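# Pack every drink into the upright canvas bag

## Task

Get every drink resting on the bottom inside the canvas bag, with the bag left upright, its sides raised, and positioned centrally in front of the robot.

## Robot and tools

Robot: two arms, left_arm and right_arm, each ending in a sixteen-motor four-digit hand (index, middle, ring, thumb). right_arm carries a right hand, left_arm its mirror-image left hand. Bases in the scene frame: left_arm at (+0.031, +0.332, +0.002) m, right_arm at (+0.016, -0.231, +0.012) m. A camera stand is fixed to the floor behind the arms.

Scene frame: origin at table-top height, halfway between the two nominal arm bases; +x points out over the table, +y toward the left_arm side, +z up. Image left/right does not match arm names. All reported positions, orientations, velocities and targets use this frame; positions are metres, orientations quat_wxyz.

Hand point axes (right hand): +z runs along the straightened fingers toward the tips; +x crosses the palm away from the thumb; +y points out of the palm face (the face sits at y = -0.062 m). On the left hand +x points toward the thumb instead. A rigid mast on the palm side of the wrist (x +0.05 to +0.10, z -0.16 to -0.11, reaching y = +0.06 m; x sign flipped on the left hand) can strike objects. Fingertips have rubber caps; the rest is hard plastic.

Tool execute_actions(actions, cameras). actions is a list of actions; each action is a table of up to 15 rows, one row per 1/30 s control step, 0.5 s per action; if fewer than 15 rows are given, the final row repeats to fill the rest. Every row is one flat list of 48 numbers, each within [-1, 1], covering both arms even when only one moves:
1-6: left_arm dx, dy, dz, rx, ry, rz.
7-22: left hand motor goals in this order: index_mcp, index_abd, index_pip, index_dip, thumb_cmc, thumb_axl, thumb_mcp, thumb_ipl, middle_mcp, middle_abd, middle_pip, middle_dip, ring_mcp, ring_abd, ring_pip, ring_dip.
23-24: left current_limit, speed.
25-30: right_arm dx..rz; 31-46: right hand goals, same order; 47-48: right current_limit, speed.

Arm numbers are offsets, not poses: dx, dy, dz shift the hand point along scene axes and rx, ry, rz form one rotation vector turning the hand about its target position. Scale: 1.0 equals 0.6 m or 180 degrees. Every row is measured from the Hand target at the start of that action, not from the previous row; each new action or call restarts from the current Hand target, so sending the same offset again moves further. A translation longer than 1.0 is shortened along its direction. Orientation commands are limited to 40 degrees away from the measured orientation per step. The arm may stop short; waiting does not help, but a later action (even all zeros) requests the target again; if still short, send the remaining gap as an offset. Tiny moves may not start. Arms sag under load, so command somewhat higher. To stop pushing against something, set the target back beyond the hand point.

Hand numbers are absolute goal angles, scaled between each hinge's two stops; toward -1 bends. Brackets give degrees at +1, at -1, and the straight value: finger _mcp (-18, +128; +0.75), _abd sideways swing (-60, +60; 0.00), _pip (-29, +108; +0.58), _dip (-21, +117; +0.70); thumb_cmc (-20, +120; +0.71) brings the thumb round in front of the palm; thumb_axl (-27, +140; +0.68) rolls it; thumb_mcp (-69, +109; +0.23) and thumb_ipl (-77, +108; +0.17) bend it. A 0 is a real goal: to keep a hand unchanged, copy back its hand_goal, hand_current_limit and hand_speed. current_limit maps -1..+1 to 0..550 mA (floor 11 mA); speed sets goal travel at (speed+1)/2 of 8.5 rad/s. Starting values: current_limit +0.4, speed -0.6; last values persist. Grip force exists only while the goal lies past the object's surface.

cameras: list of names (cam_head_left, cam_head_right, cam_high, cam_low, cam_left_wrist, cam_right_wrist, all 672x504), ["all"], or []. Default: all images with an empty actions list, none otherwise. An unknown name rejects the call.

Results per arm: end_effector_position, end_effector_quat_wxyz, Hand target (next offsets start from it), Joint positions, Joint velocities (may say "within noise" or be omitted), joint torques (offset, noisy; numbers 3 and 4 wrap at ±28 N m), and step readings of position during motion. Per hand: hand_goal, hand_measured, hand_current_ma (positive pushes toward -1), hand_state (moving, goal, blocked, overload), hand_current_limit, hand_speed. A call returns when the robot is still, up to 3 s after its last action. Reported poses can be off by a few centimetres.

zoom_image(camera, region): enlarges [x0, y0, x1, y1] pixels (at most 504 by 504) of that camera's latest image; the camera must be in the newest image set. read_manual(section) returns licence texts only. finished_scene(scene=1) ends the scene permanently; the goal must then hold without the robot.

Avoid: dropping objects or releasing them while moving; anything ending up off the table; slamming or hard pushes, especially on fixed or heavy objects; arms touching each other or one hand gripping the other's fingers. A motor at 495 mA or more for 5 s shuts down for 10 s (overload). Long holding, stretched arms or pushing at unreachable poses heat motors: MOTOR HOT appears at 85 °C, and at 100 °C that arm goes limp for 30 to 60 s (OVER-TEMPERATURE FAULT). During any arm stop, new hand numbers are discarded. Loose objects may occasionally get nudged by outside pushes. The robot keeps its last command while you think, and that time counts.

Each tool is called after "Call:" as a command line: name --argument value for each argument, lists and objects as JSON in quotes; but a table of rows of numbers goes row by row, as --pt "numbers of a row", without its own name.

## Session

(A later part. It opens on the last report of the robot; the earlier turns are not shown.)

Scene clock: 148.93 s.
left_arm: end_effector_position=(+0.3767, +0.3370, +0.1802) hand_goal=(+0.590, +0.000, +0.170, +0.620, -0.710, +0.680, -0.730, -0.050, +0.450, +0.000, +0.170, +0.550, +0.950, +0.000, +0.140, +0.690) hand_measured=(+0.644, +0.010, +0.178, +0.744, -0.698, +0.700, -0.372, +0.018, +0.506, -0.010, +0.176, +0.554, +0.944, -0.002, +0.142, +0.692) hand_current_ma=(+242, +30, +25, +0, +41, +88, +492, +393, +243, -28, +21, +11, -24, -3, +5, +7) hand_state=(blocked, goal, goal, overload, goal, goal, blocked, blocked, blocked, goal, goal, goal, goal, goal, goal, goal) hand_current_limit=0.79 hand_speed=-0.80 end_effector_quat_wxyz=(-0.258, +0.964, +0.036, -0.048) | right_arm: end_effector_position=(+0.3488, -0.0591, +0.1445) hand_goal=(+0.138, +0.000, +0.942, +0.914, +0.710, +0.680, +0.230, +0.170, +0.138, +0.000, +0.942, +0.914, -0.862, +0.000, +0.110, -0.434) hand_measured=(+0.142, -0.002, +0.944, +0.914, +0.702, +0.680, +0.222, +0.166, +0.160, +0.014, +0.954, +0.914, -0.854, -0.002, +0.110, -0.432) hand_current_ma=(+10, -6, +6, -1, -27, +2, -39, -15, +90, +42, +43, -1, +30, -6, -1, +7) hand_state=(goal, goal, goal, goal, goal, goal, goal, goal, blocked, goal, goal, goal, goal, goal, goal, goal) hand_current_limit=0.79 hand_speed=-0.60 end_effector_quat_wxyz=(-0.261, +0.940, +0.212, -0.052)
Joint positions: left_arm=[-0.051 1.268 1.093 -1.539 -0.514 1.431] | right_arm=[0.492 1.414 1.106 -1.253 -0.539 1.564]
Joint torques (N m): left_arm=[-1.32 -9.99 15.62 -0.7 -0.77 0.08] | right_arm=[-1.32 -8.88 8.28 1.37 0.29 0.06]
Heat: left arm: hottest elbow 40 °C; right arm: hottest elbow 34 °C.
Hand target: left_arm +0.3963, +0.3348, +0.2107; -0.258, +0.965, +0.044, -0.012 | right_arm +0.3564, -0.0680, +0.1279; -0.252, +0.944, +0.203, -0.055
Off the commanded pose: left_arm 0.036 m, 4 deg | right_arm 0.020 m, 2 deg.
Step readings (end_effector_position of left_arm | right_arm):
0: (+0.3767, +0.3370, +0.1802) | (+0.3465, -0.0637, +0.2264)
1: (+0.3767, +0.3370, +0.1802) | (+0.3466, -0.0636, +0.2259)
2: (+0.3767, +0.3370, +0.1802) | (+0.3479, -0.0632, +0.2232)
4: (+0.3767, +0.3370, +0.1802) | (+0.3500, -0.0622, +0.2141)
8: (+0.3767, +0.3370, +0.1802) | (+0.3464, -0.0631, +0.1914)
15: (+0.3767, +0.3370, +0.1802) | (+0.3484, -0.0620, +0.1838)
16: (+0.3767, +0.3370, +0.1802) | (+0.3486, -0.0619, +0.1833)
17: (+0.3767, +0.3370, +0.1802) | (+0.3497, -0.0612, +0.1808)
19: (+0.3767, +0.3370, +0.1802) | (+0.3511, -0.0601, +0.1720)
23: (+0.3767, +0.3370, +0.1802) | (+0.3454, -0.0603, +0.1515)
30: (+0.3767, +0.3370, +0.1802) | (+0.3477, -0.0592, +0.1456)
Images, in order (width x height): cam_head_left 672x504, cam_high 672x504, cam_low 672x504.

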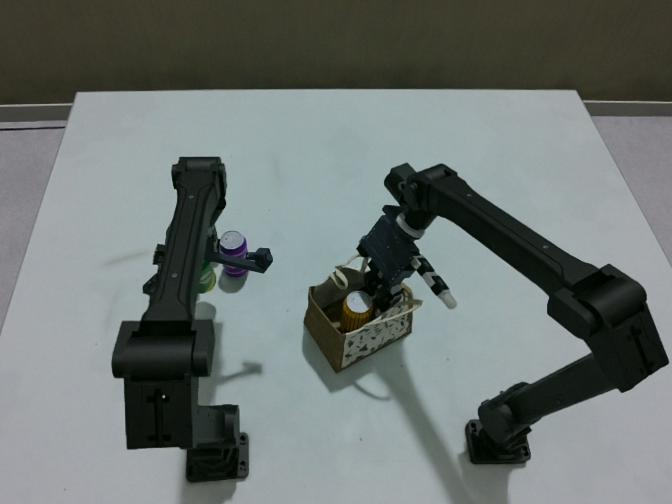

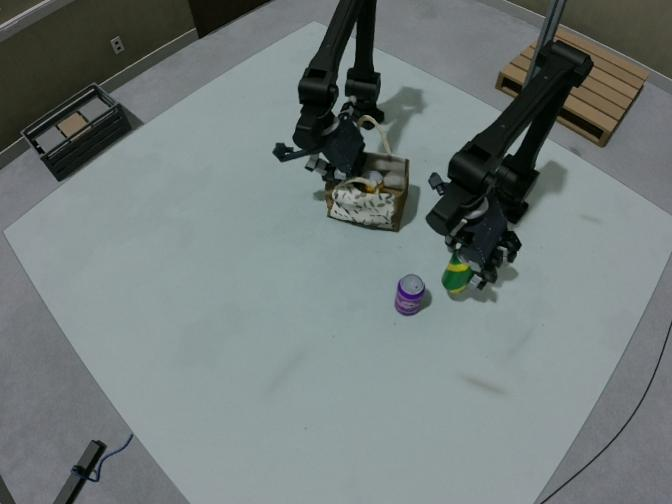

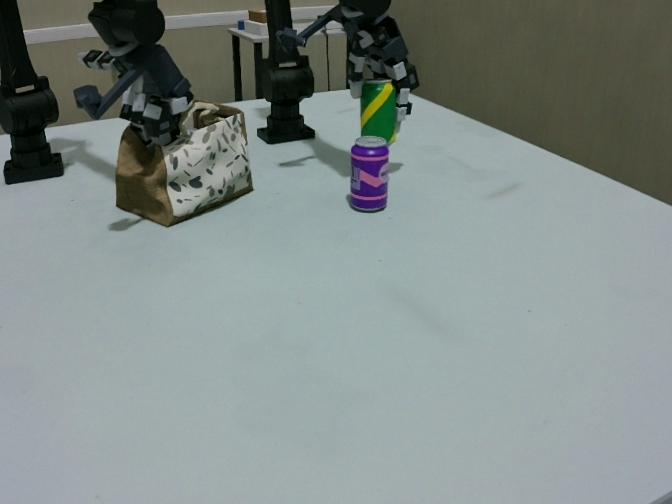

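Call:
execute_actions --actions '[[[0.015,0,0.06,0,0,0,0.59,0,0.17,0.62,-0.71,0.68,-0.73,-0.05,0.45,0,0.17,0.55,0.95,0,0.14,0.69,0.79,-0.8, 0.015,0,0.1,0,0,0,0.137,0,0.942,0.913,0.71,0.68,0.23,0.17,0.137,0,0.942,0.913,-0.863,0,0.11,-0.435,0.79,-0.6]],[[0,0,0.06,0,0,0,0.59,0,0.17,0.62,-0.71,0.68,-0.73,-0.05,0.45,0,0.17,0.55,0.95,0,0.14,0.69,0.79,-0.8, 0,0,0.12,0,0,0,0.137,0,0.942,0.913,0.71,0.68,0.23,0.17,0.137,0,0.942,0.913,-0.863,0,0.11,-0.435,0.79,-0.6]],[[0,-0.03,0.06,0,0,-0.05,0.59,0,0.17,0.62,-0.71,0.68,-0.73,-0.05,0.45,0,0.17,0.55,0.95,0,0.14,0.69,0.79,-0.8, 0,-0.06,0.06,0,0,0,0.137,0,0.942,0.913,0.71,0.68,0.23,0.17,0.137,0,0.942,0.913,-0.863,0,0.11,-0.435,0.79,-0.6]]]' --cameras '["cam_head_left","cam_high","cam_low"]'

Call:
zoom_image --camera "cam_head_left" --region '[270, 200, 450, 380]'

Call:
zoom_image --camera "cam_low" --region '[80, 0, 290, 240]'

Call:
zoom_image --camera "cam_high" --region '[300, 100, 450, 250]'

Scene clock: 153.47 s.
left_arm: end_effector_position=(+0.3939, +0.3212, +0.2862) hand_goal=(+0.590, +0.000, +0.170, +0.620, -0.710, +0.680, -0.730, -0.050, +0.450, +0.000, +0.170, +0.550, +0.950, +0.000, +0.140, +0.690) hand_measured=(+0.642, +0.004, +0.178, +0.750, -0.698, +0.700, -0.372, +0.018, +0.500, -0.010, +0.176, +0.554, +0.944, -0.002, +0.142, +0.692) hand_current_ma=(+231, +12, +25, +0, +46, +96, +492, +393, +215, -30, +21, +11, -24, -3, +5, +7) hand_state=(blocked, goal, goal, overload, goal, blocked, blocked, blocked, blocked, goal, goal, goal, goal, goal, goal, goal) hand_current_limit=0.79 hand_speed=-0.80 end_effector_quat_wxyz=(-0.250, +0.967, -0.045, +0.003) | right_arm: end_effector_position=(+0.3529, -0.1046, +0.2764) hand_goal=(+0.138, +0.000, +0.942, +0.914, +0.710, +0.680, +0.230, +0.170, +0.138, +0.000, +0.942, +0.914, -0.862, +0.000, +0.110, -0.434) hand_measured=(+0.140, -0.002, +0.944, +0.914, +0.702, +0.680, +0.222, +0.166, +0.140, -0.002, +0.944, +0.916, -0.854, -0.002, +0.110, -0.432) hand_current_ma=(+6, -5, +5, -1, -27, +2, -39, -15, +6, -5, +5, +8, +31, -6, -1, +7) hand_state=(goal, goal, goal, goal, goal, goal, goal, goal, goal, goal, goal, goal, goal, goal, goal, goal) hand_current_limit=0.79 hand_speed=-0.60 end_effector_quat_wxyz=(-0.246, +0.948, +0.192, -0.059)
Joint positions: left_arm=[-0.078 1.241 1.348 -1.675 -0.506 1.611] | right_arm=[0.391 1.36 1.401 -1.668 -0.51 1.492]
Joint torques (N m): left_arm=[-1.49 -9.47 16.18 -0.25 -0.62 0.12] | right_arm=[-0.26 -10.7 14.01 0.34 -0.38 -0.03]
Heat: left arm: hottest elbow 40 °C; right arm: hottest elbow 34 °C.
Hand target: left_arm +0.4053, +0.3169, +0.3188; -0.258, +0.966, -0.032, +0.009 | right_arm +0.3656, -0.1040, +0.2959; -0.252, +0.944, +0.203, -0.055
Off the commanded pose: left_arm 0.035 m, 2 deg | right_arm 0.023 m, 2 deg.
joint sent to its limit (left arm) — joint 4 (wrist pitch), lower limit. The joint targets are off in orientation, not in position.
joint sent to its limit (right arm) — joint 4 (wrist pitch), lower limit. The joint targets still meet the commanded pose.
Step readings (end_effector_position of left_arm | right_arm):
0: (+0.3767, +0.3370, +0.1802) | (+0.3488, -0.0591, +0.1445)
1: (+0.3768, +0.3370, +0.1807) | (+0.3487, -0.0591, +0.1446)
2: (+0.3762, +0.3370, +0.1822) | (+0.3470, -0.0600, +0.1450)
4: (+0.3757, +0.3369, +0.1898) | (+0.3421, -0.0630, +0.1488)
8: (+0.3832, +0.3367, +0.2108) | (+0.3430, -0.0650, +0.1636)
15: (+0.3893, +0.3365, +0.2234) | (+0.3449, -0.0658, +0.1732)
16: (+0.3886, +0.3365, +0.2234) | (+0.3444, -0.0661, +0.1737)
17: (+0.3875, +0.3365, +0.2240) | (+0.3427, -0.0671, +0.1769)
19: (+0.3862, +0.3359, +0.2281) | (+0.3405, -0.0690, +0.1883)
23: (+0.3894, +0.3353, +0.2407) | (+0.3471, -0.0675, +0.2226)
30: (+0.3934, +0.3347, +0.2484) | (+0.3511, -0.0671, +0.2461)
31: (+0.3931, +0.3346, +0.2484) | (+0.3502, -0.0677, +0.2462)
32: (+0.3927, +0.3342, +0.2492) | (+0.3485, -0.0699, +0.2469)
34: (+0.3917, +0.3321, +0.2532) | (+0.3461, -0.0775, +0.2503)
38: (+0.3942, +0.3260, +0.2698) | (+0.3484, -0.0972, +0.2619)
45: (+0.3952, +0.3216, +0.2864) | (+0.3522, -0.1047, +0.2762)
Images, in order (width x height): cam_head_left 672x504, cam_high 672x504, cam_low 672x504.

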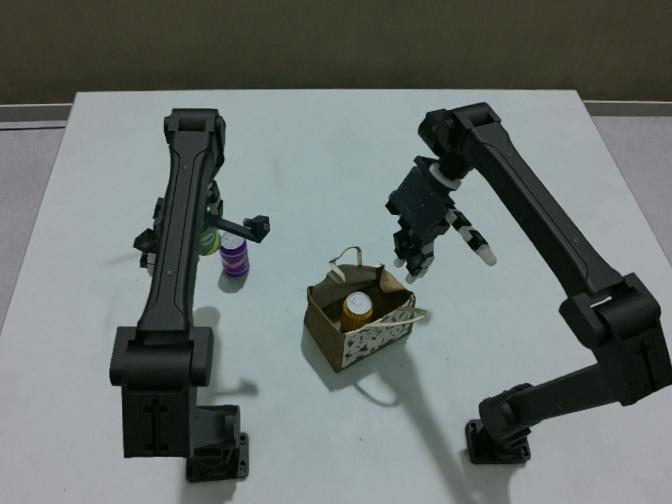

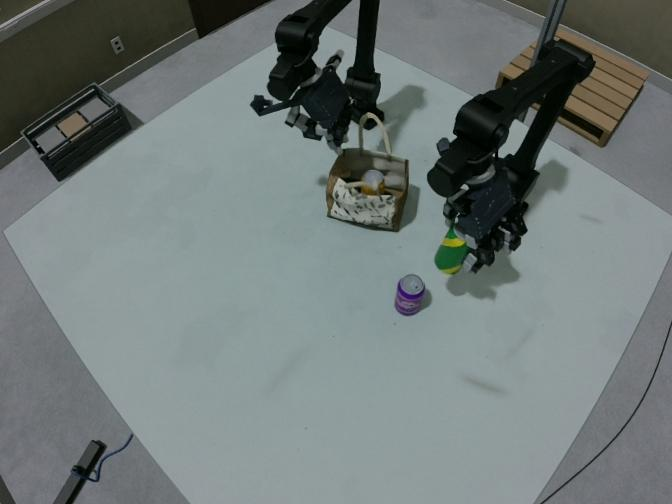

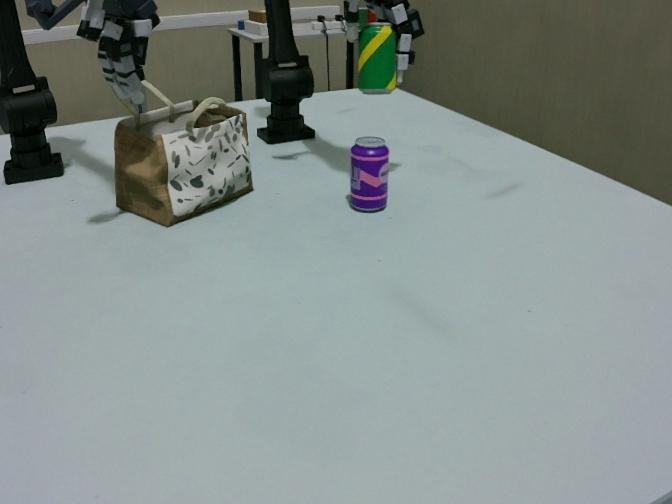

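Scaled by 2.800.

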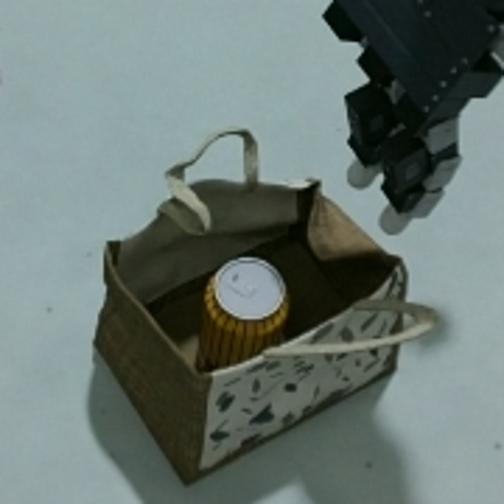

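Scaled by 2.100.

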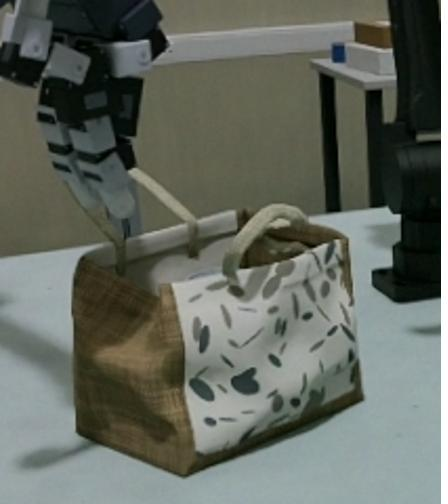

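Scaled by 3.360.

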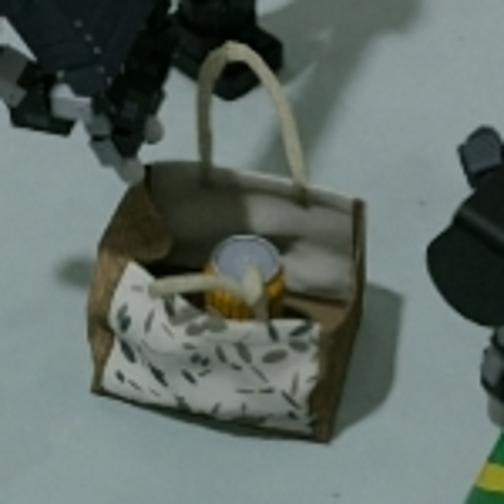

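Call:
execute_actions --actions '[[[-0.065,-0.085,0.02,0,0,-0.0565,0.59,0,0.17,0.62,-0.71,0.68,-0.73,-0.05,0.45,0,0.17,0.55,-0.863,0,0.11,-0.435,0.79,-0.6, 0,-0.083,0.02,0,0,0,0.5,0,0.6,0.7,0.71,0.68,0.23,0.17,0.5,0,0.6,0.7,-0.863,0,0.11,-0.435,0.79,-0.6]],[[-0.058,-0.083,0,0,0,-0.0565,0.59,0,0.17,0.62,-0.71,0.68,-0.73,-0.05,0.45,0,0.17,0.55,-0.863,0,0.11,-0.435,0.79,-0.6, 0,-0.083,0,0,0,0,0.5,0,0.6,0.7,0.71,0.68,0.23,0.17,0.5,0,0.6,0.7,-0.863,0,0.11,-0.435,0.79,-0.6]],[[-0.05,-0.083,0,0,0,-0.0565,0.59,0,0.17,0.62,-0.71,0.68,-0.73,-0.05,0.45,0,0.17,0.55,-0.863,0,0.11,-0.435,0.79,-0.6, 0,-0.083,0,0,0,0,0.5,0,0.6,0.7,0.71,0.68,0.23,0.17,0.5,0,0.6,0.7,-0.863,0,0.11,-0.435,0.79,-0.6]],[[-0.033,-0.083,0,0,0,-0.0565,0.59,0,0.17,0.62,-0.71,0.68,-0.73,-0.05,0.45,0,0.17,0.55,-0.863,0,0.11,-0.435,0.79,-0.6, 0,-0.083,0,0,0,0,0.5,0,0.6,0.7,0.71,0.68,0.23,0.17,0.5,0,0.6,0.7,-0.863,0,0.11,-0.435,0.79,-0.6]]]' --cameras '["cam_head_left","cam_high","cam_low","cam_left_wrist"]'

Scene clock: 159.07 s.
left_arm: end_effector_position=(+0.2754, +0.1202, +0.3142) hand_goal=(+0.590, +0.000, +0.170, +0.620, -0.710, +0.680, -0.730, -0.050, +0.450, +0.000, +0.170, +0.550, -0.862, +0.000, +0.110, -0.434) hand_measured=(+0.640, +0.002, +0.180, +0.758, -0.698, +0.700, -0.372, +0.018, +0.496, -0.010, +0.176, +0.554, -0.838, -0.002, +0.114, -0.432) hand_current_ma=(+217, +6, +35, +0, +46, +96, +492, +393, +202, -31, +21, +11, +97, -3, +9, +7) hand_state=(blocked, goal, goal, overload, goal, blocked, blocked, blocked, blocked, goal, goal, goal, blocked, goal, goal, goal) hand_current_limit=0.79 hand_speed=-0.60 end_effector_quat_wxyz=(-0.216, +0.889, -0.387, +0.119) | right_arm: end_effector_position=(+0.3697, -0.3015, +0.3070) hand_goal=(+0.500, +0.000, +0.600, +0.700, +0.710, +0.680, +0.230, +0.170, +0.500, +0.000, +0.600, +0.700, -0.862, +0.000, +0.110, -0.434) hand_measured=(+0.498, -0.002, +0.602, +0.702, +0.704, +0.680, +0.222, +0.166, +0.498, -0.002, +0.602, +0.702, -0.854, -0.002, +0.110, -0.432) hand_current_ma=(-9, -5, +5, +8, -23, +2, -39, -15, -9, -5, +5, +9, +31, -6, -1, +7) hand_state=(goal, goal, goal, goal, goal, goal, goal, goal, goal, goal, goal, goal, goal, goal, goal, goal) hand_current_limit=0.79 hand_speed=-0.60 end_effector_quat_wxyz=(-0.173, +0.968, +0.167, +0.077)
Joint positions: left_arm=[-0.75 1.099 1.308 -1.677 -0.488 1.692] | right_arm=[-0.096 1.211 1.348 -1.67 -0.38 1.083]
Joint torques (N m): left_arm=[-0.67 -6.12 13.81 0.06 -0.69 0.03] | right_arm=[-0.09 -9.52 9.37 0.51 -0.12 -0.05]
Heat: left arm: hottest elbow 39 °C; right arm: hottest elbow 34 °C.
Hand target: left_arm +0.2818, +0.1164, +0.3308; -0.239, +0.894, -0.365, +0.098 | right_arm +0.3654, -0.3033, +0.3079; -0.252, +0.944, +0.203, -0.055
Off the commanded pose: left_arm 0.018 m, 4 deg | right_arm 0.005 m, 18 deg.
joint sent to its limit (left arm) — joint 4 (wrist pitch), lower limit. The joint targets are off in orientation, not in position.
joint sent to its limit (right arm) — joint 4 (wrist pitch), lower limit. The joint targets are off in orientation, not in position.
Step readings (end_effector_position of left_arm | right_arm):
0: (+0.3938, +0.3212, +0.2862) | (+0.3529, -0.1046, +0.2764)
1: (+0.3937, +0.3206, +0.2862) | (+0.3531, -0.1049, +0.2765)
2: (+0.3931, +0.3191, +0.2867) | (+0.3541, -0.1073, +0.2769)
4: (+0.3901, +0.3102, +0.2900) | (+0.3569, -0.1149, +0.2794)
8: (+0.3778, +0.2802, +0.3043) | (+0.3611, -0.1400, +0.2921)
15: (+0.3655, +0.2658, +0.3181) | (+0.3601, -0.1513, +0.3032)
16: (+0.3654, +0.2655, +0.3181) | (+0.3604, -0.1516, +0.3032)
17: (+0.3647, +0.2635, +0.3177) | (+0.3616, -0.1539, +0.3033)
19: (+0.3604, +0.2563, +0.3164) | (+0.3642, -0.1619, +0.3037)
23: (+0.3440, +0.2279, +0.3157) | (+0.3661, -0.1896, +0.3049)
30: (+0.3349, +0.2145, +0.3203) | (+0.3679, -0.2001, +0.3085)
31: (+0.3347, +0.2143, +0.3204) | (+0.3681, -0.2005, +0.3084)
32: (+0.3337, +0.2124, +0.3202) | (+0.3685, -0.2031, +0.3079)
34: (+0.3291, +0.2050, +0.3189) | (+0.3680, -0.2119, +0.3061)
38: (+0.3119, +0.1763, +0.3180) | (+0.3664, -0.2402, +0.3051)
45: (+0.3043, +0.1640, +0.3185) | (+0.3681, -0.2504, +0.3071)
46: (+0.3042, +0.1638, +0.3185) | (+0.3684, -0.2510, +0.3071)
47: (+0.3032, +0.1622, +0.3185) | (+0.3690, -0.2536, +0.3072)
49: (+0.2991, +0.1558, +0.3186) | (+0.3692, -0.2625, +0.3068)
53: (+0.2814, +0.1310, +0.3180) | (+0.3670, -0.2912, +0.3063)
60: (+0.2752, +0.1204, +0.3145) | (+0.3684, -0.3012, +0.3068)
Images, in order (width x height): cam_head_left 672x504, cam_high 672x504, cam_low 672x504, cam_left_wrist 672x504.

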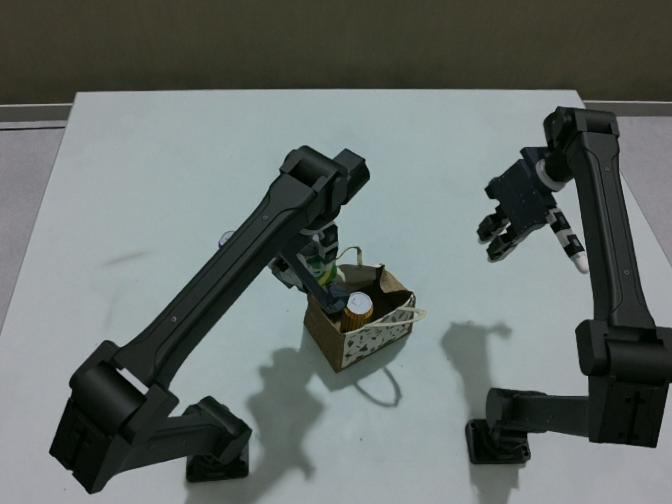

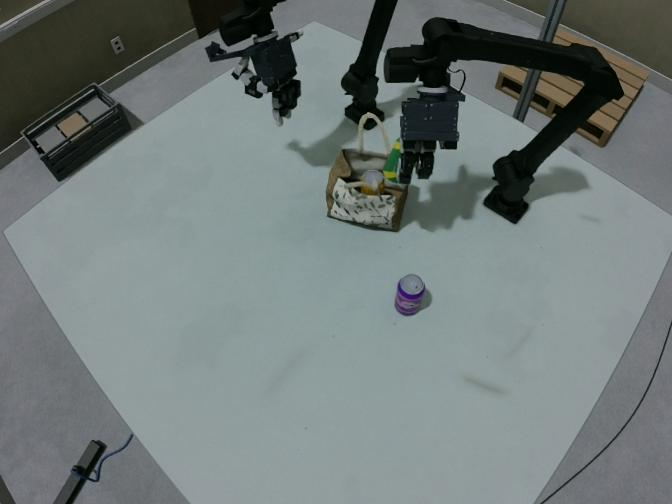

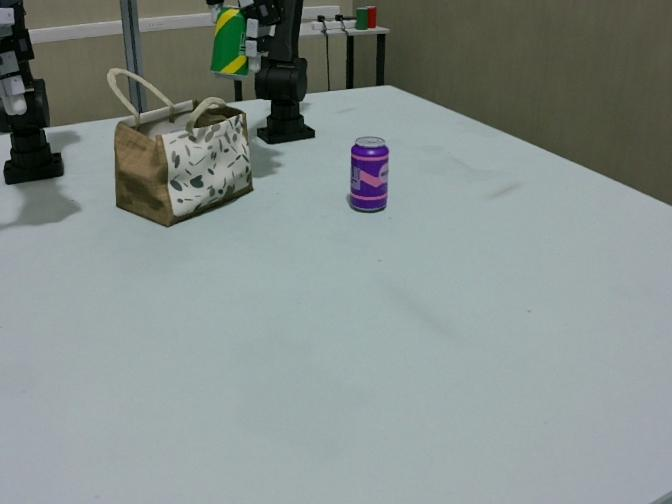

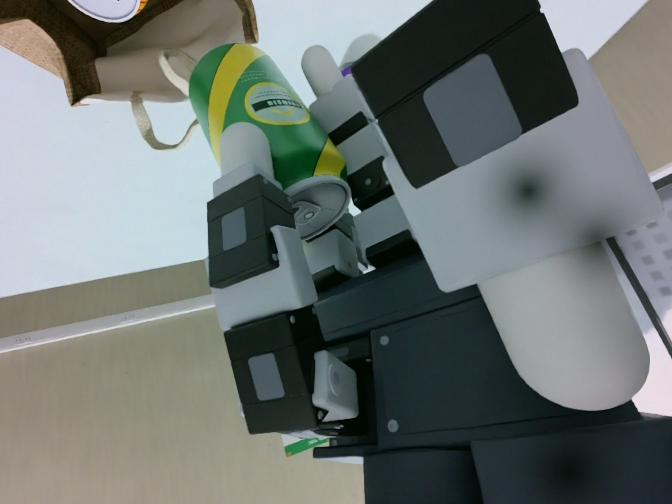

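Call:
execute_actions --actions '[[[-0.017,-0.083,0.0,0,0,-0.0572,0.59,0,0.17,0.62,-0.71,0.68,-0.73,-0.05,0.45,0,0.17,0.55,-0.863,0,0.11,-0.435,0.79,-0.6, 0,0,0,0,0,0,0.5,0,0.6,0.7,0.71,0.68,0.23,0.17,0.5,0,0.6,0.7,-0.863,0,0.11,-0.435,0.79,-0.6]],[[0.017,-0.083,0,0,0,-0.0572,0.59,0,0.17,0.62,-0.71,0.68,-0.73,-0.05,0.45,0,0.17,0.55,-0.863,0,0.11,-0.435,0.79,-0.6, 0,0,0,0,0,0,0.5,0,0.6,0.7,0.71,0.68,0.23,0.17,0.5,0,0.6,0.7,-0.863,0,0.11,-0.435,0.79,-0.6]],[[0.035,-0.072,-0.02,0,0,0,0.59,0,0.17,0.62,-0.71,0.68,-0.73,-0.05,0.45,0,0.17,0.55,-0.863,0,0.11,-0.435,0.79,-0.6, 0,0,0,0,0,0,0.5,0,0.6,0.7,0.71,0.68,0.23,0.17,0.5,0,0.6,0.7,-0.863,0,0.11,-0.435,0.79,-0.6]],[[0.0,0,-0.04,0,0,0,0.59,0,0.17,0.62,-0.71,0.68,-0.73,-0.05,0.45,0,0.17,0.55,-0.863,0,0.11,-0.435,0.79,-0.6, 0,0,0,0,0,0,0.5,0,0.6,0.7,0.71,0.68,0.23,0.17,0.5,0,0.6,0.7,-0.863,0,0.11,-0.435,0.79,-0.6]]]' --cameras '["cam_head_left","cam_head_right","cam_high","cam_low","cam_left_wrist"]'

Call:
zoom_image --camera "cam_head_left" --region '[270, 200, 450, 380]'

Call:
zoom_image --camera "cam_low" --region '[80, 0, 290, 240]'

Call:
zoom_image --camera "cam_high" --region '[300, 100, 450, 250]'

Scene clock: 161.97 s.
left_arm: end_effector_position=(+0.3024, -0.0204, +0.2865) hand_goal=(+0.590, +0.000, +0.170, +0.620, -0.710, +0.680, -0.730, -0.050, +0.450, +0.000, +0.170, +0.550, -0.862, +0.000, +0.110, -0.434) hand_measured=(+0.640, +0.004, +0.178, +0.758, -0.698, +0.700, -0.372, +0.018, +0.486, -0.010, +0.176, +0.554, -0.838, -0.002, +0.114, -0.432) hand_current_ma=(+217, +12, +26, +0, +44, +97, +492, +393, +149, -33, +21, +11, +93, -3, +9, +7) hand_state=(blocked, goal, goal, overload, goal, blocked, blocked, blocked, blocked, goal, goal, goal, blocked, goal, goal, goal) hand_current_limit=0.79 hand_speed=-0.60 end_effector_quat_wxyz=(-0.222, +0.813, -0.525, +0.121) | right_arm: end_effector_position=(+0.3699, -0.3018, +0.3071) hand_goal=(+0.500, +0.000, +0.600, +0.700, +0.710, +0.680, +0.230, +0.170, +0.500, +0.000, +0.600, +0.700, -0.862, +0.000, +0.110, -0.434) hand_measured=(+0.498, -0.002, +0.602, +0.702, +0.704, +0.680, +0.222, +0.166, +0.498, -0.002, +0.602, +0.702, -0.854, -0.002, +0.110, -0.432) hand_current_ma=(-9, -5, +5, +8, -23, +2, -39, -15, -9, -5, +5, +9, +31, -6, -1, +7) hand_state=(goal, goal, goal, goal, goal, goal, goal, goal, goal, goal, goal, goal, goal, goal, goal, goal) hand_current_limit=0.79 hand_speed=-0.60 end_effector_quat_wxyz=(-0.172, +0.967, +0.168, +0.077)
Joint positions: left_arm=[-0.953 1.445 1.542 -1.589 -0.506 1.809] | right_arm=[-0.096 1.211 1.348 -1.67 -0.378 1.08]
Joint torques (N m): left_arm=[-1.55 -13.27 11.08 0.66 -0.66 -0.01] | right_arm=[0.21 -9.11 9.17 0.72 -0.17 -0.08]
Heat: left arm: hottest elbow 39 °C; right arm: hottest elbow 34 °C.
Hand target: left_arm +0.3028, -0.0263, +0.2947; -0.218, +0.815, -0.519, +0.139 | right_arm +0.3654, -0.3033, +0.3079; -0.252, +0.944, +0.203, -0.055
Off the commanded pose: left_arm 0.010 m, 2 deg | right_arm 0.005 m, 18 deg.
joint sent to its limit (right arm) — joint 4 (wrist pitch), lower limit. The joint targets are off in orientation, not in position.
Step readings (end_effector_position of left_arm | right_arm):
0: (+0.2754, +0.1202, +0.3142) | (+0.3697, -0.3015, +0.3070)
1: (+0.2754, +0.1202, +0.3140) | (+0.3697, -0.3015, +0.3070)
2: (+0.2746, +0.1187, +0.3132) | (+0.3697, -0.3015, +0.3070)
4: (+0.2733, +0.1125, +0.3111) | (+0.3698, -0.3016, +0.3070)
8: (+0.2652, +0.0873, +0.3032) | (+0.3698, -0.3018, +0.3070)
15: (+0.2608, +0.0762, +0.2957) | (+0.3699, -0.3018, +0.3071)
16: (+0.2611, +0.0759, +0.2966) | (+0.3699, -0.3018, +0.3071)
17: (+0.2614, +0.0745, +0.2978) | (+0.3699, -0.3018, +0.3071)
19: (+0.2650, +0.0670, +0.3026) | (+0.3699, -0.3018, +0.3071)
23: (+0.2724, +0.0407, +0.3078) | (+0.3699, -0.3018, +0.3071)
30: (+0.2728, +0.0290, +0.2989) | (+0.3699, -0.3018, +0.3071)
31: (+0.2729, +0.0288, +0.2989) | (+0.3699, -0.3018, +0.3071)
32: (+0.2736, +0.0278, +0.2994) | (+0.3699, -0.3018, +0.3071)
34: (+0.2774, +0.0203, +0.3015) | (+0.3699, -0.3018, +0.3071)
38: (+0.2903, -0.0002, +0.2994) | (+0.3699, -0.3018, +0.3071)
45: (+0.2944, -0.0097, +0.2856) | (+0.3699, -0.3018, +0.3071)
46: (+0.2944, -0.0097, +0.2856) | (+0.3699, -0.3018, +0.3071)
47: (+0.2946, -0.0100, +0.2857) | (+0.3699, -0.3018, +0.3071)
49: (+0.2968, -0.0129, +0.2858) | (+0.3699, -0.3018, +0.3071)
53: (+0.3010, -0.0185, +0.2863) | (+0.3699, -0.3018, +0.3071)
60: (+0.3023, -0.0203, +0.2865) | (+0.3699, -0.3018, +0.3071)
Images, in order (width x height): cam_head_left 672x504, cam_head_right 672x504, cam_high 672x504, cam_low 672x504, cam_left_wrist 672x504.

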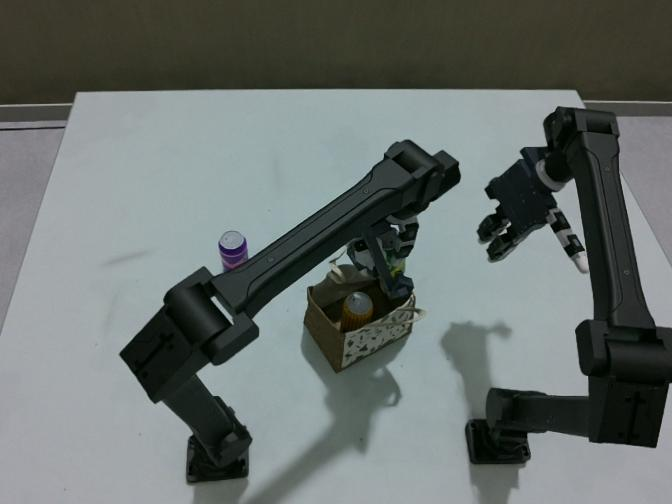

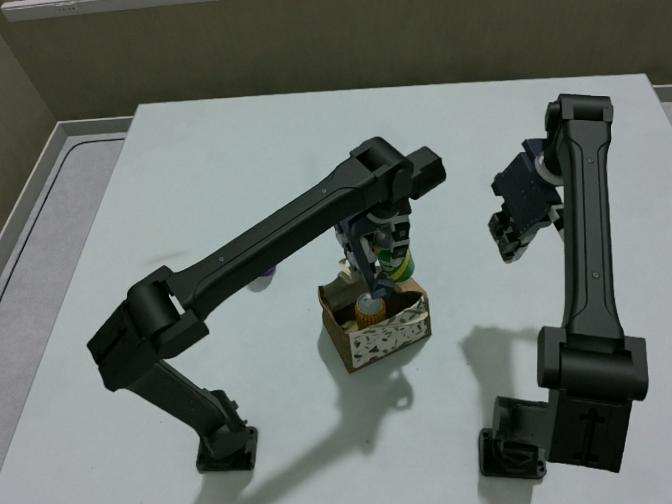

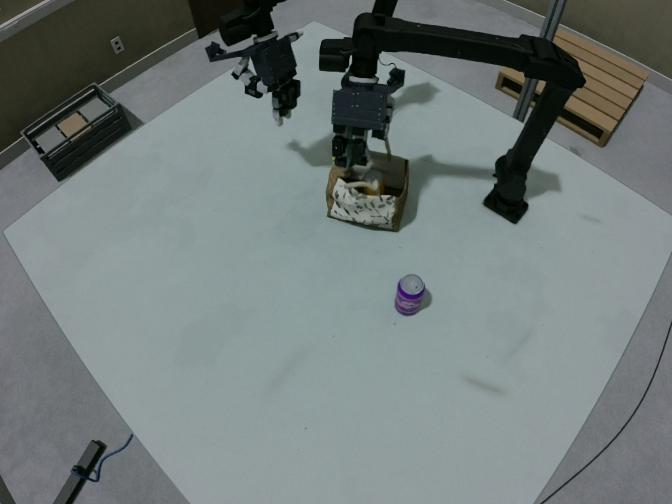

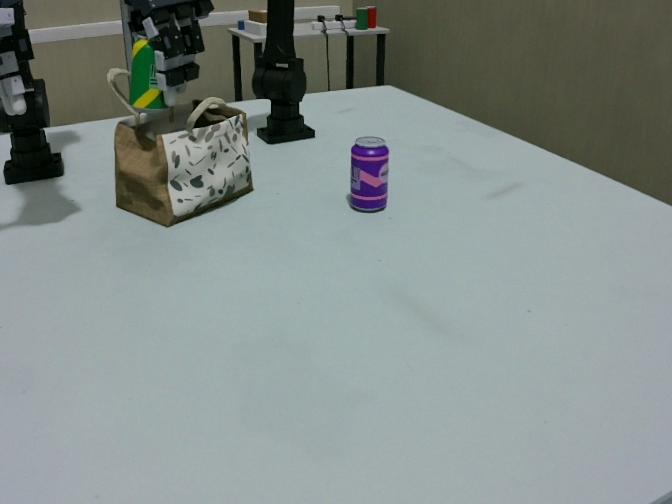

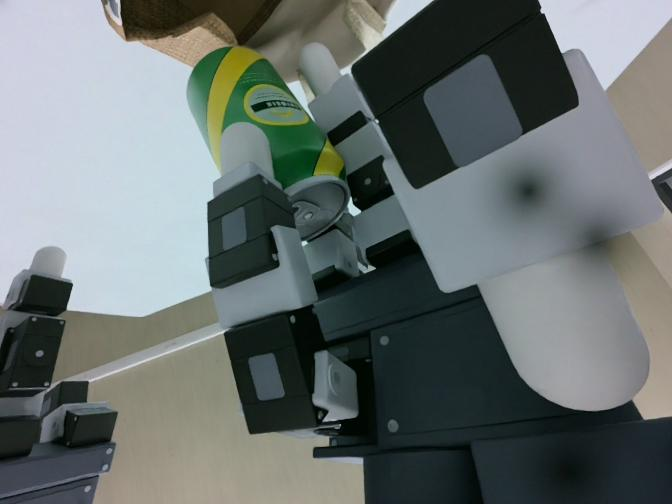

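Scaled by 2.800.

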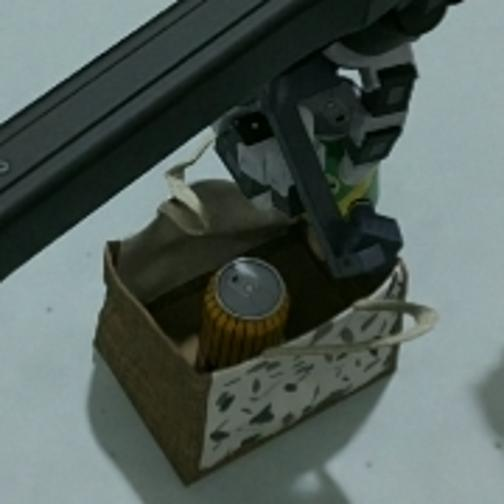

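Scaled by 2.100.

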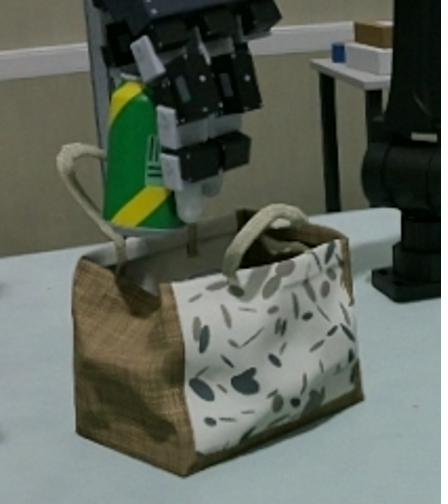

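Scaled by 3.360.

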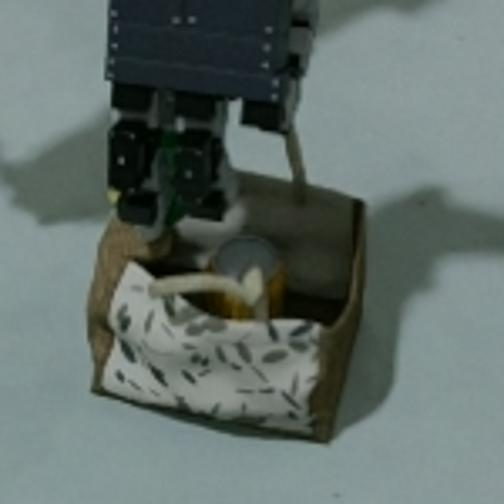

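Call:
zoom_image --camera "cam_head_right" --region '[290, 200, 460, 380]'

Call:
zoom_image --camera "cam_left_wrist" --region '[80, 0, 440, 270]'

Scaled by 2.800.

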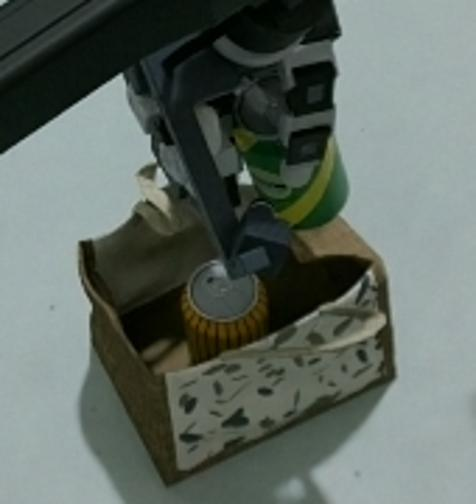

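Scaled by 1.400.

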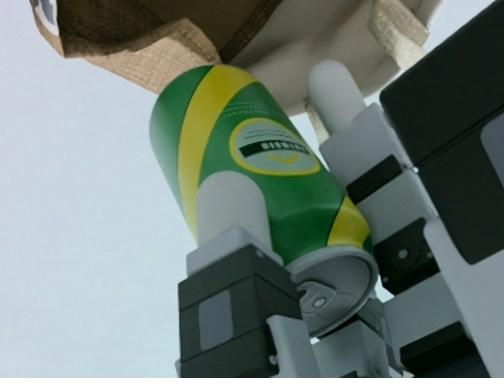

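Call:
execute_actions --actions '[[[-0.009,0.018,-0.04,0,0,0,0.59,0,0.17,0.62,-0.71,0.68,-0.73,-0.05,0.45,0,0.17,0.55,-0.863,0,0.11,-0.435,0.79,-0.6, 0,0,0,0,0,0,0.5,0,0.6,0.7,0.71,0.68,0.23,0.17,0.5,0,0.6,0.7,-0.863,0,0.11,-0.435,0.79,-0.6]],[[0.0,0,-0.05,0,0,0,0.59,0,0.17,0.62,-0.71,0.68,-0.73,-0.05,0.45,0,0.17,0.55,-0.863,0,0.11,-0.435,0.79,-0.6, 0,0,0,0,0,0,0.5,0,0.6,0.7,0.71,0.68,0.23,0.17,0.5,0,0.6,0.7,-0.863,0,0.11,-0.435,0.79,-0.6]]]' --cameras '["cam_head_left","cam_head_right","cam_high","cam_low","cam_left_wrist"]'

Call:
zoom_image --camera "cam_head_right" --region '[290, 200, 460, 380]'

Call:
zoom_image --camera "cam_low" --region '[80, 0, 290, 240]'

Call:
zoom_image --camera "cam_high" --region '[300, 100, 450, 250]'

Call:
zoom_image --camera "cam_head_left" --region '[270, 200, 450, 380]'

Scene clock: 165.60 s.
left_arm: end_effector_position=(+0.2950, -0.0115, +0.2320) hand_goal=(+0.590, +0.000, +0.170, +0.620, -0.710, +0.680, -0.730, -0.050, +0.450, +0.000, +0.170, +0.550, -0.862, +0.000, +0.110, -0.434) hand_measured=(+0.638, -0.002, +0.176, +0.758, -0.704, +0.700, -0.372, +0.018, +0.486, -0.010, +0.176, +0.554, -0.840, -0.002, +0.114, -0.432) hand_current_ma=(+208, -5, +19, +0, +23, +94, +492, +393, +148, -33, +21, +11, +87, -3, +9, +7) hand_state=(blocked, goal, goal, overload, goal, blocked, blocked, blocked, blocked, goal, goal, goal, blocked, goal, goal, goal) hand_current_limit=0.79 hand_speed=-0.60 end_effector_quat_wxyz=(-0.223, +0.812, -0.526, +0.119) | right_arm: end_effector_position=(+0.3699, -0.3018, +0.3071) hand_goal=(+0.500, +0.000, +0.600, +0.700, +0.710, +0.680, +0.230, +0.170, +0.500, +0.000, +0.600, +0.700, -0.862, +0.000, +0.110, -0.434) hand_measured=(+0.498, -0.002, +0.602, +0.702, +0.704, +0.680, +0.222, +0.166, +0.498, -0.002, +0.602, +0.702, -0.854, -0.002, +0.110, -0.432) hand_current_ma=(-9, -5, +5, +8, -23, +2, -39, -15, -9, -5, +5, +9, +31, -6, -1, +7) hand_state=(goal, goal, goal, goal, goal, goal, goal, goal, goal, goal, goal, goal, goal, goal, goal, goal) hand_current_limit=0.79 hand_speed=-0.60 end_effector_quat_wxyz=(-0.172, +0.967, +0.168, +0.077)
Joint positions: left_arm=[-0.955 1.414 1.369 -1.451 -0.506 1.809] | right_arm=[-0.096 1.211 1.348 -1.67 -0.378 1.08]
Joint torques (N m): left_arm=[-1.03 -13.63 10.51 0.92 -0.66 0.04] | right_arm=[0.15 -9.23 9.28 0.69 -0.16 -0.07]
Heat: left arm: hottest elbow 39 °C; right arm: hottest elbow 34 °C.
Hand target: left_arm +0.2974, -0.0155, +0.2408; -0.218, +0.815, -0.519, +0.139 | right_arm +0.3654, -0.3033, +0.3079; -0.252, +0.944, +0.203, -0.055
Off the commanded pose: left_arm 0.010 m, 3 deg | right_arm 0.005 m, 18 deg.
joint sent to its limit (right arm) — joint 4 (wrist pitch), lower limit. The joint targets are off in orientation, not in position.
Step readings (end_effector_position of left_arm | right_arm):
0: (+0.3024, -0.0204, +0.2865) | (+0.3699, -0.3018, +0.3071)
1: (+0.3024, -0.0204, +0.2860) | (+0.3699, -0.3018, +0.3071)
2: (+0.3026, -0.0206, +0.2842) | (+0.3699, -0.3018, +0.3071)
4: (+0.3020, -0.0197, +0.2769) | (+0.3699, -0.3018, +0.3071)
8: (+0.2971, -0.0131, +0.2577) | (+0.3699, -0.3018, +0.3071)
15: (+0.2965, -0.0123, +0.2519) | (+0.3699, -0.3018, +0.3071)
16: (+0.2967, -0.0126, +0.2519) | (+0.3699, -0.3018, +0.3071)
17: (+0.2970, -0.0131, +0.2510) | (+0.3699, -0.3018, +0.3071)
19: (+0.2977, -0.0140, +0.2463) | (+0.3699, -0.3018, +0.3071)
23: (+0.2958, -0.0114, +0.2329) | (+0.3699, -0.3018, +0.3071)
30: (+0.2947, -0.0112, +0.2311) | (+0.3699, -0.3018, +0.3071)
Images, in order (width x height): cam_head_left 672x504, cam_head_right 672x504, cam_high 672x504, cam_low 672x504, cam_left_wrist 672x504.

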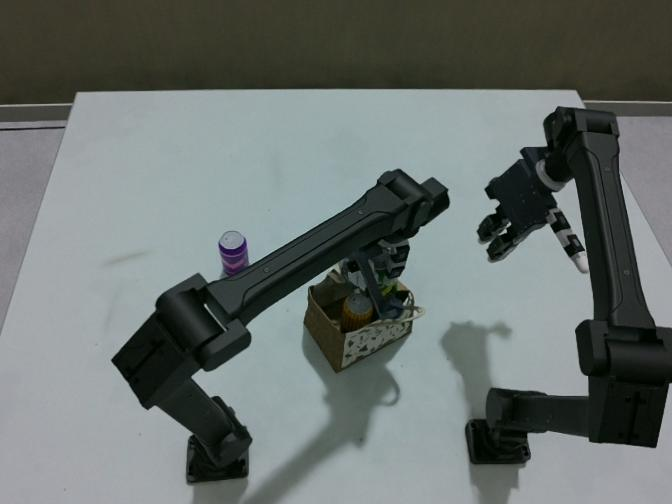

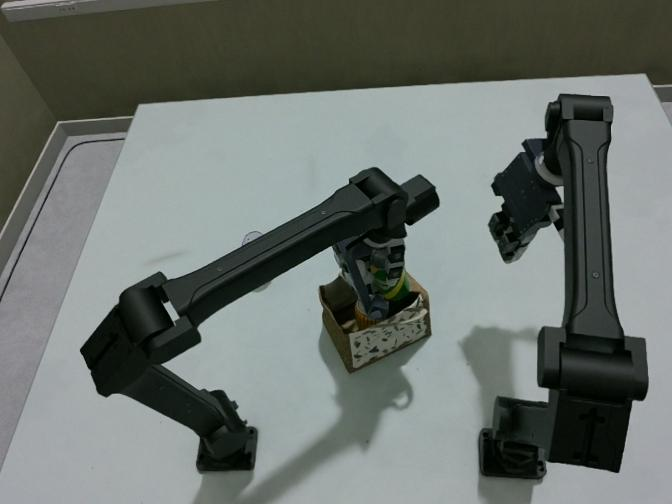

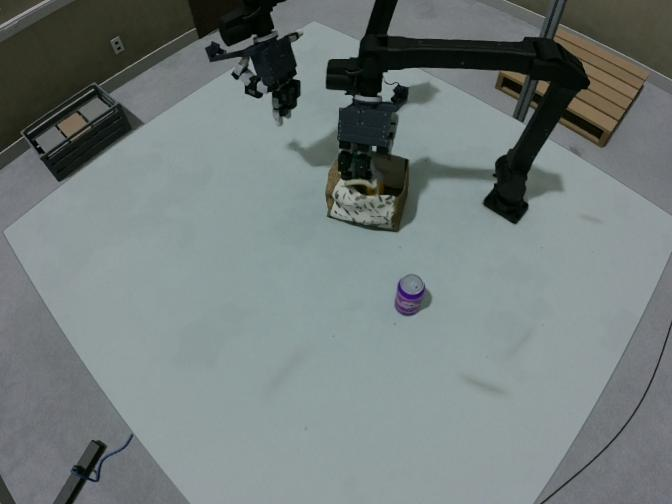

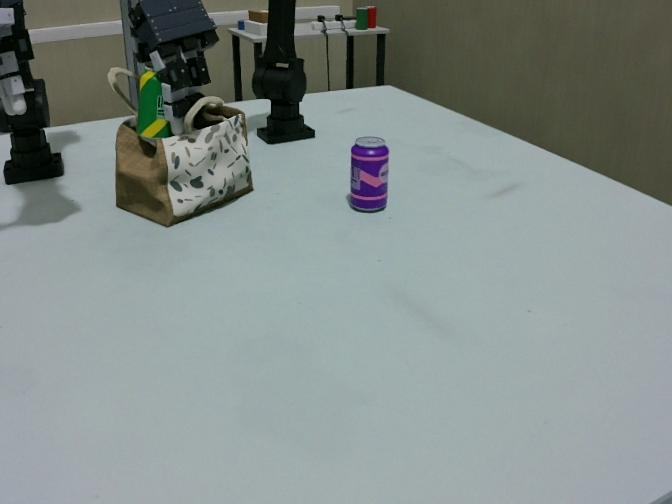

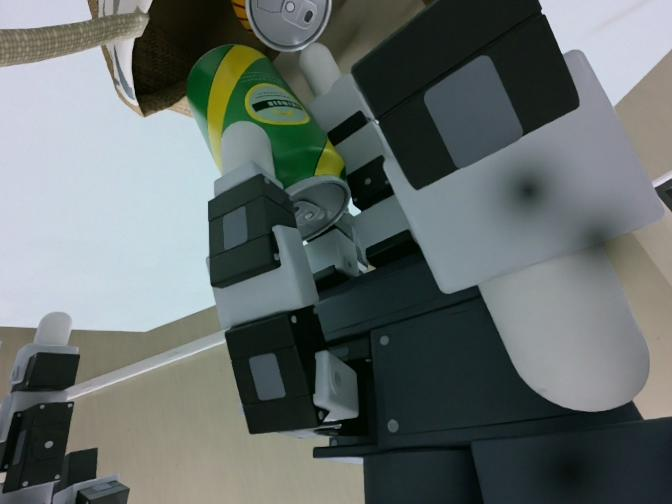

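Scaled by 2.800.

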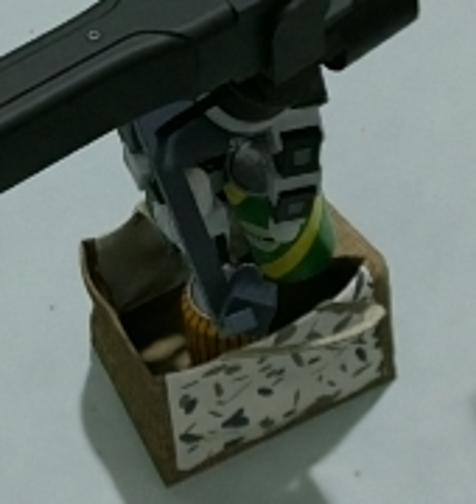

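Scaled by 2.100.

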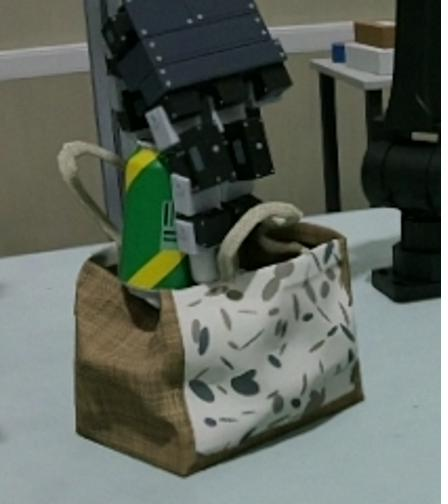

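Scaled by 3.360.

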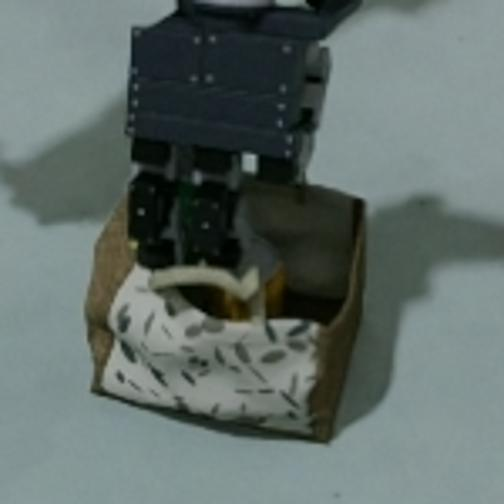

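Scaled by 2.800.

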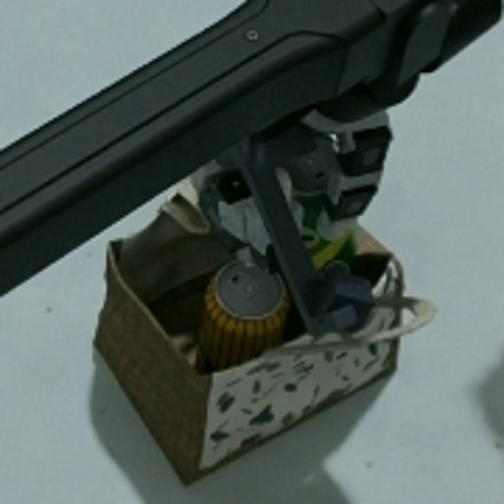

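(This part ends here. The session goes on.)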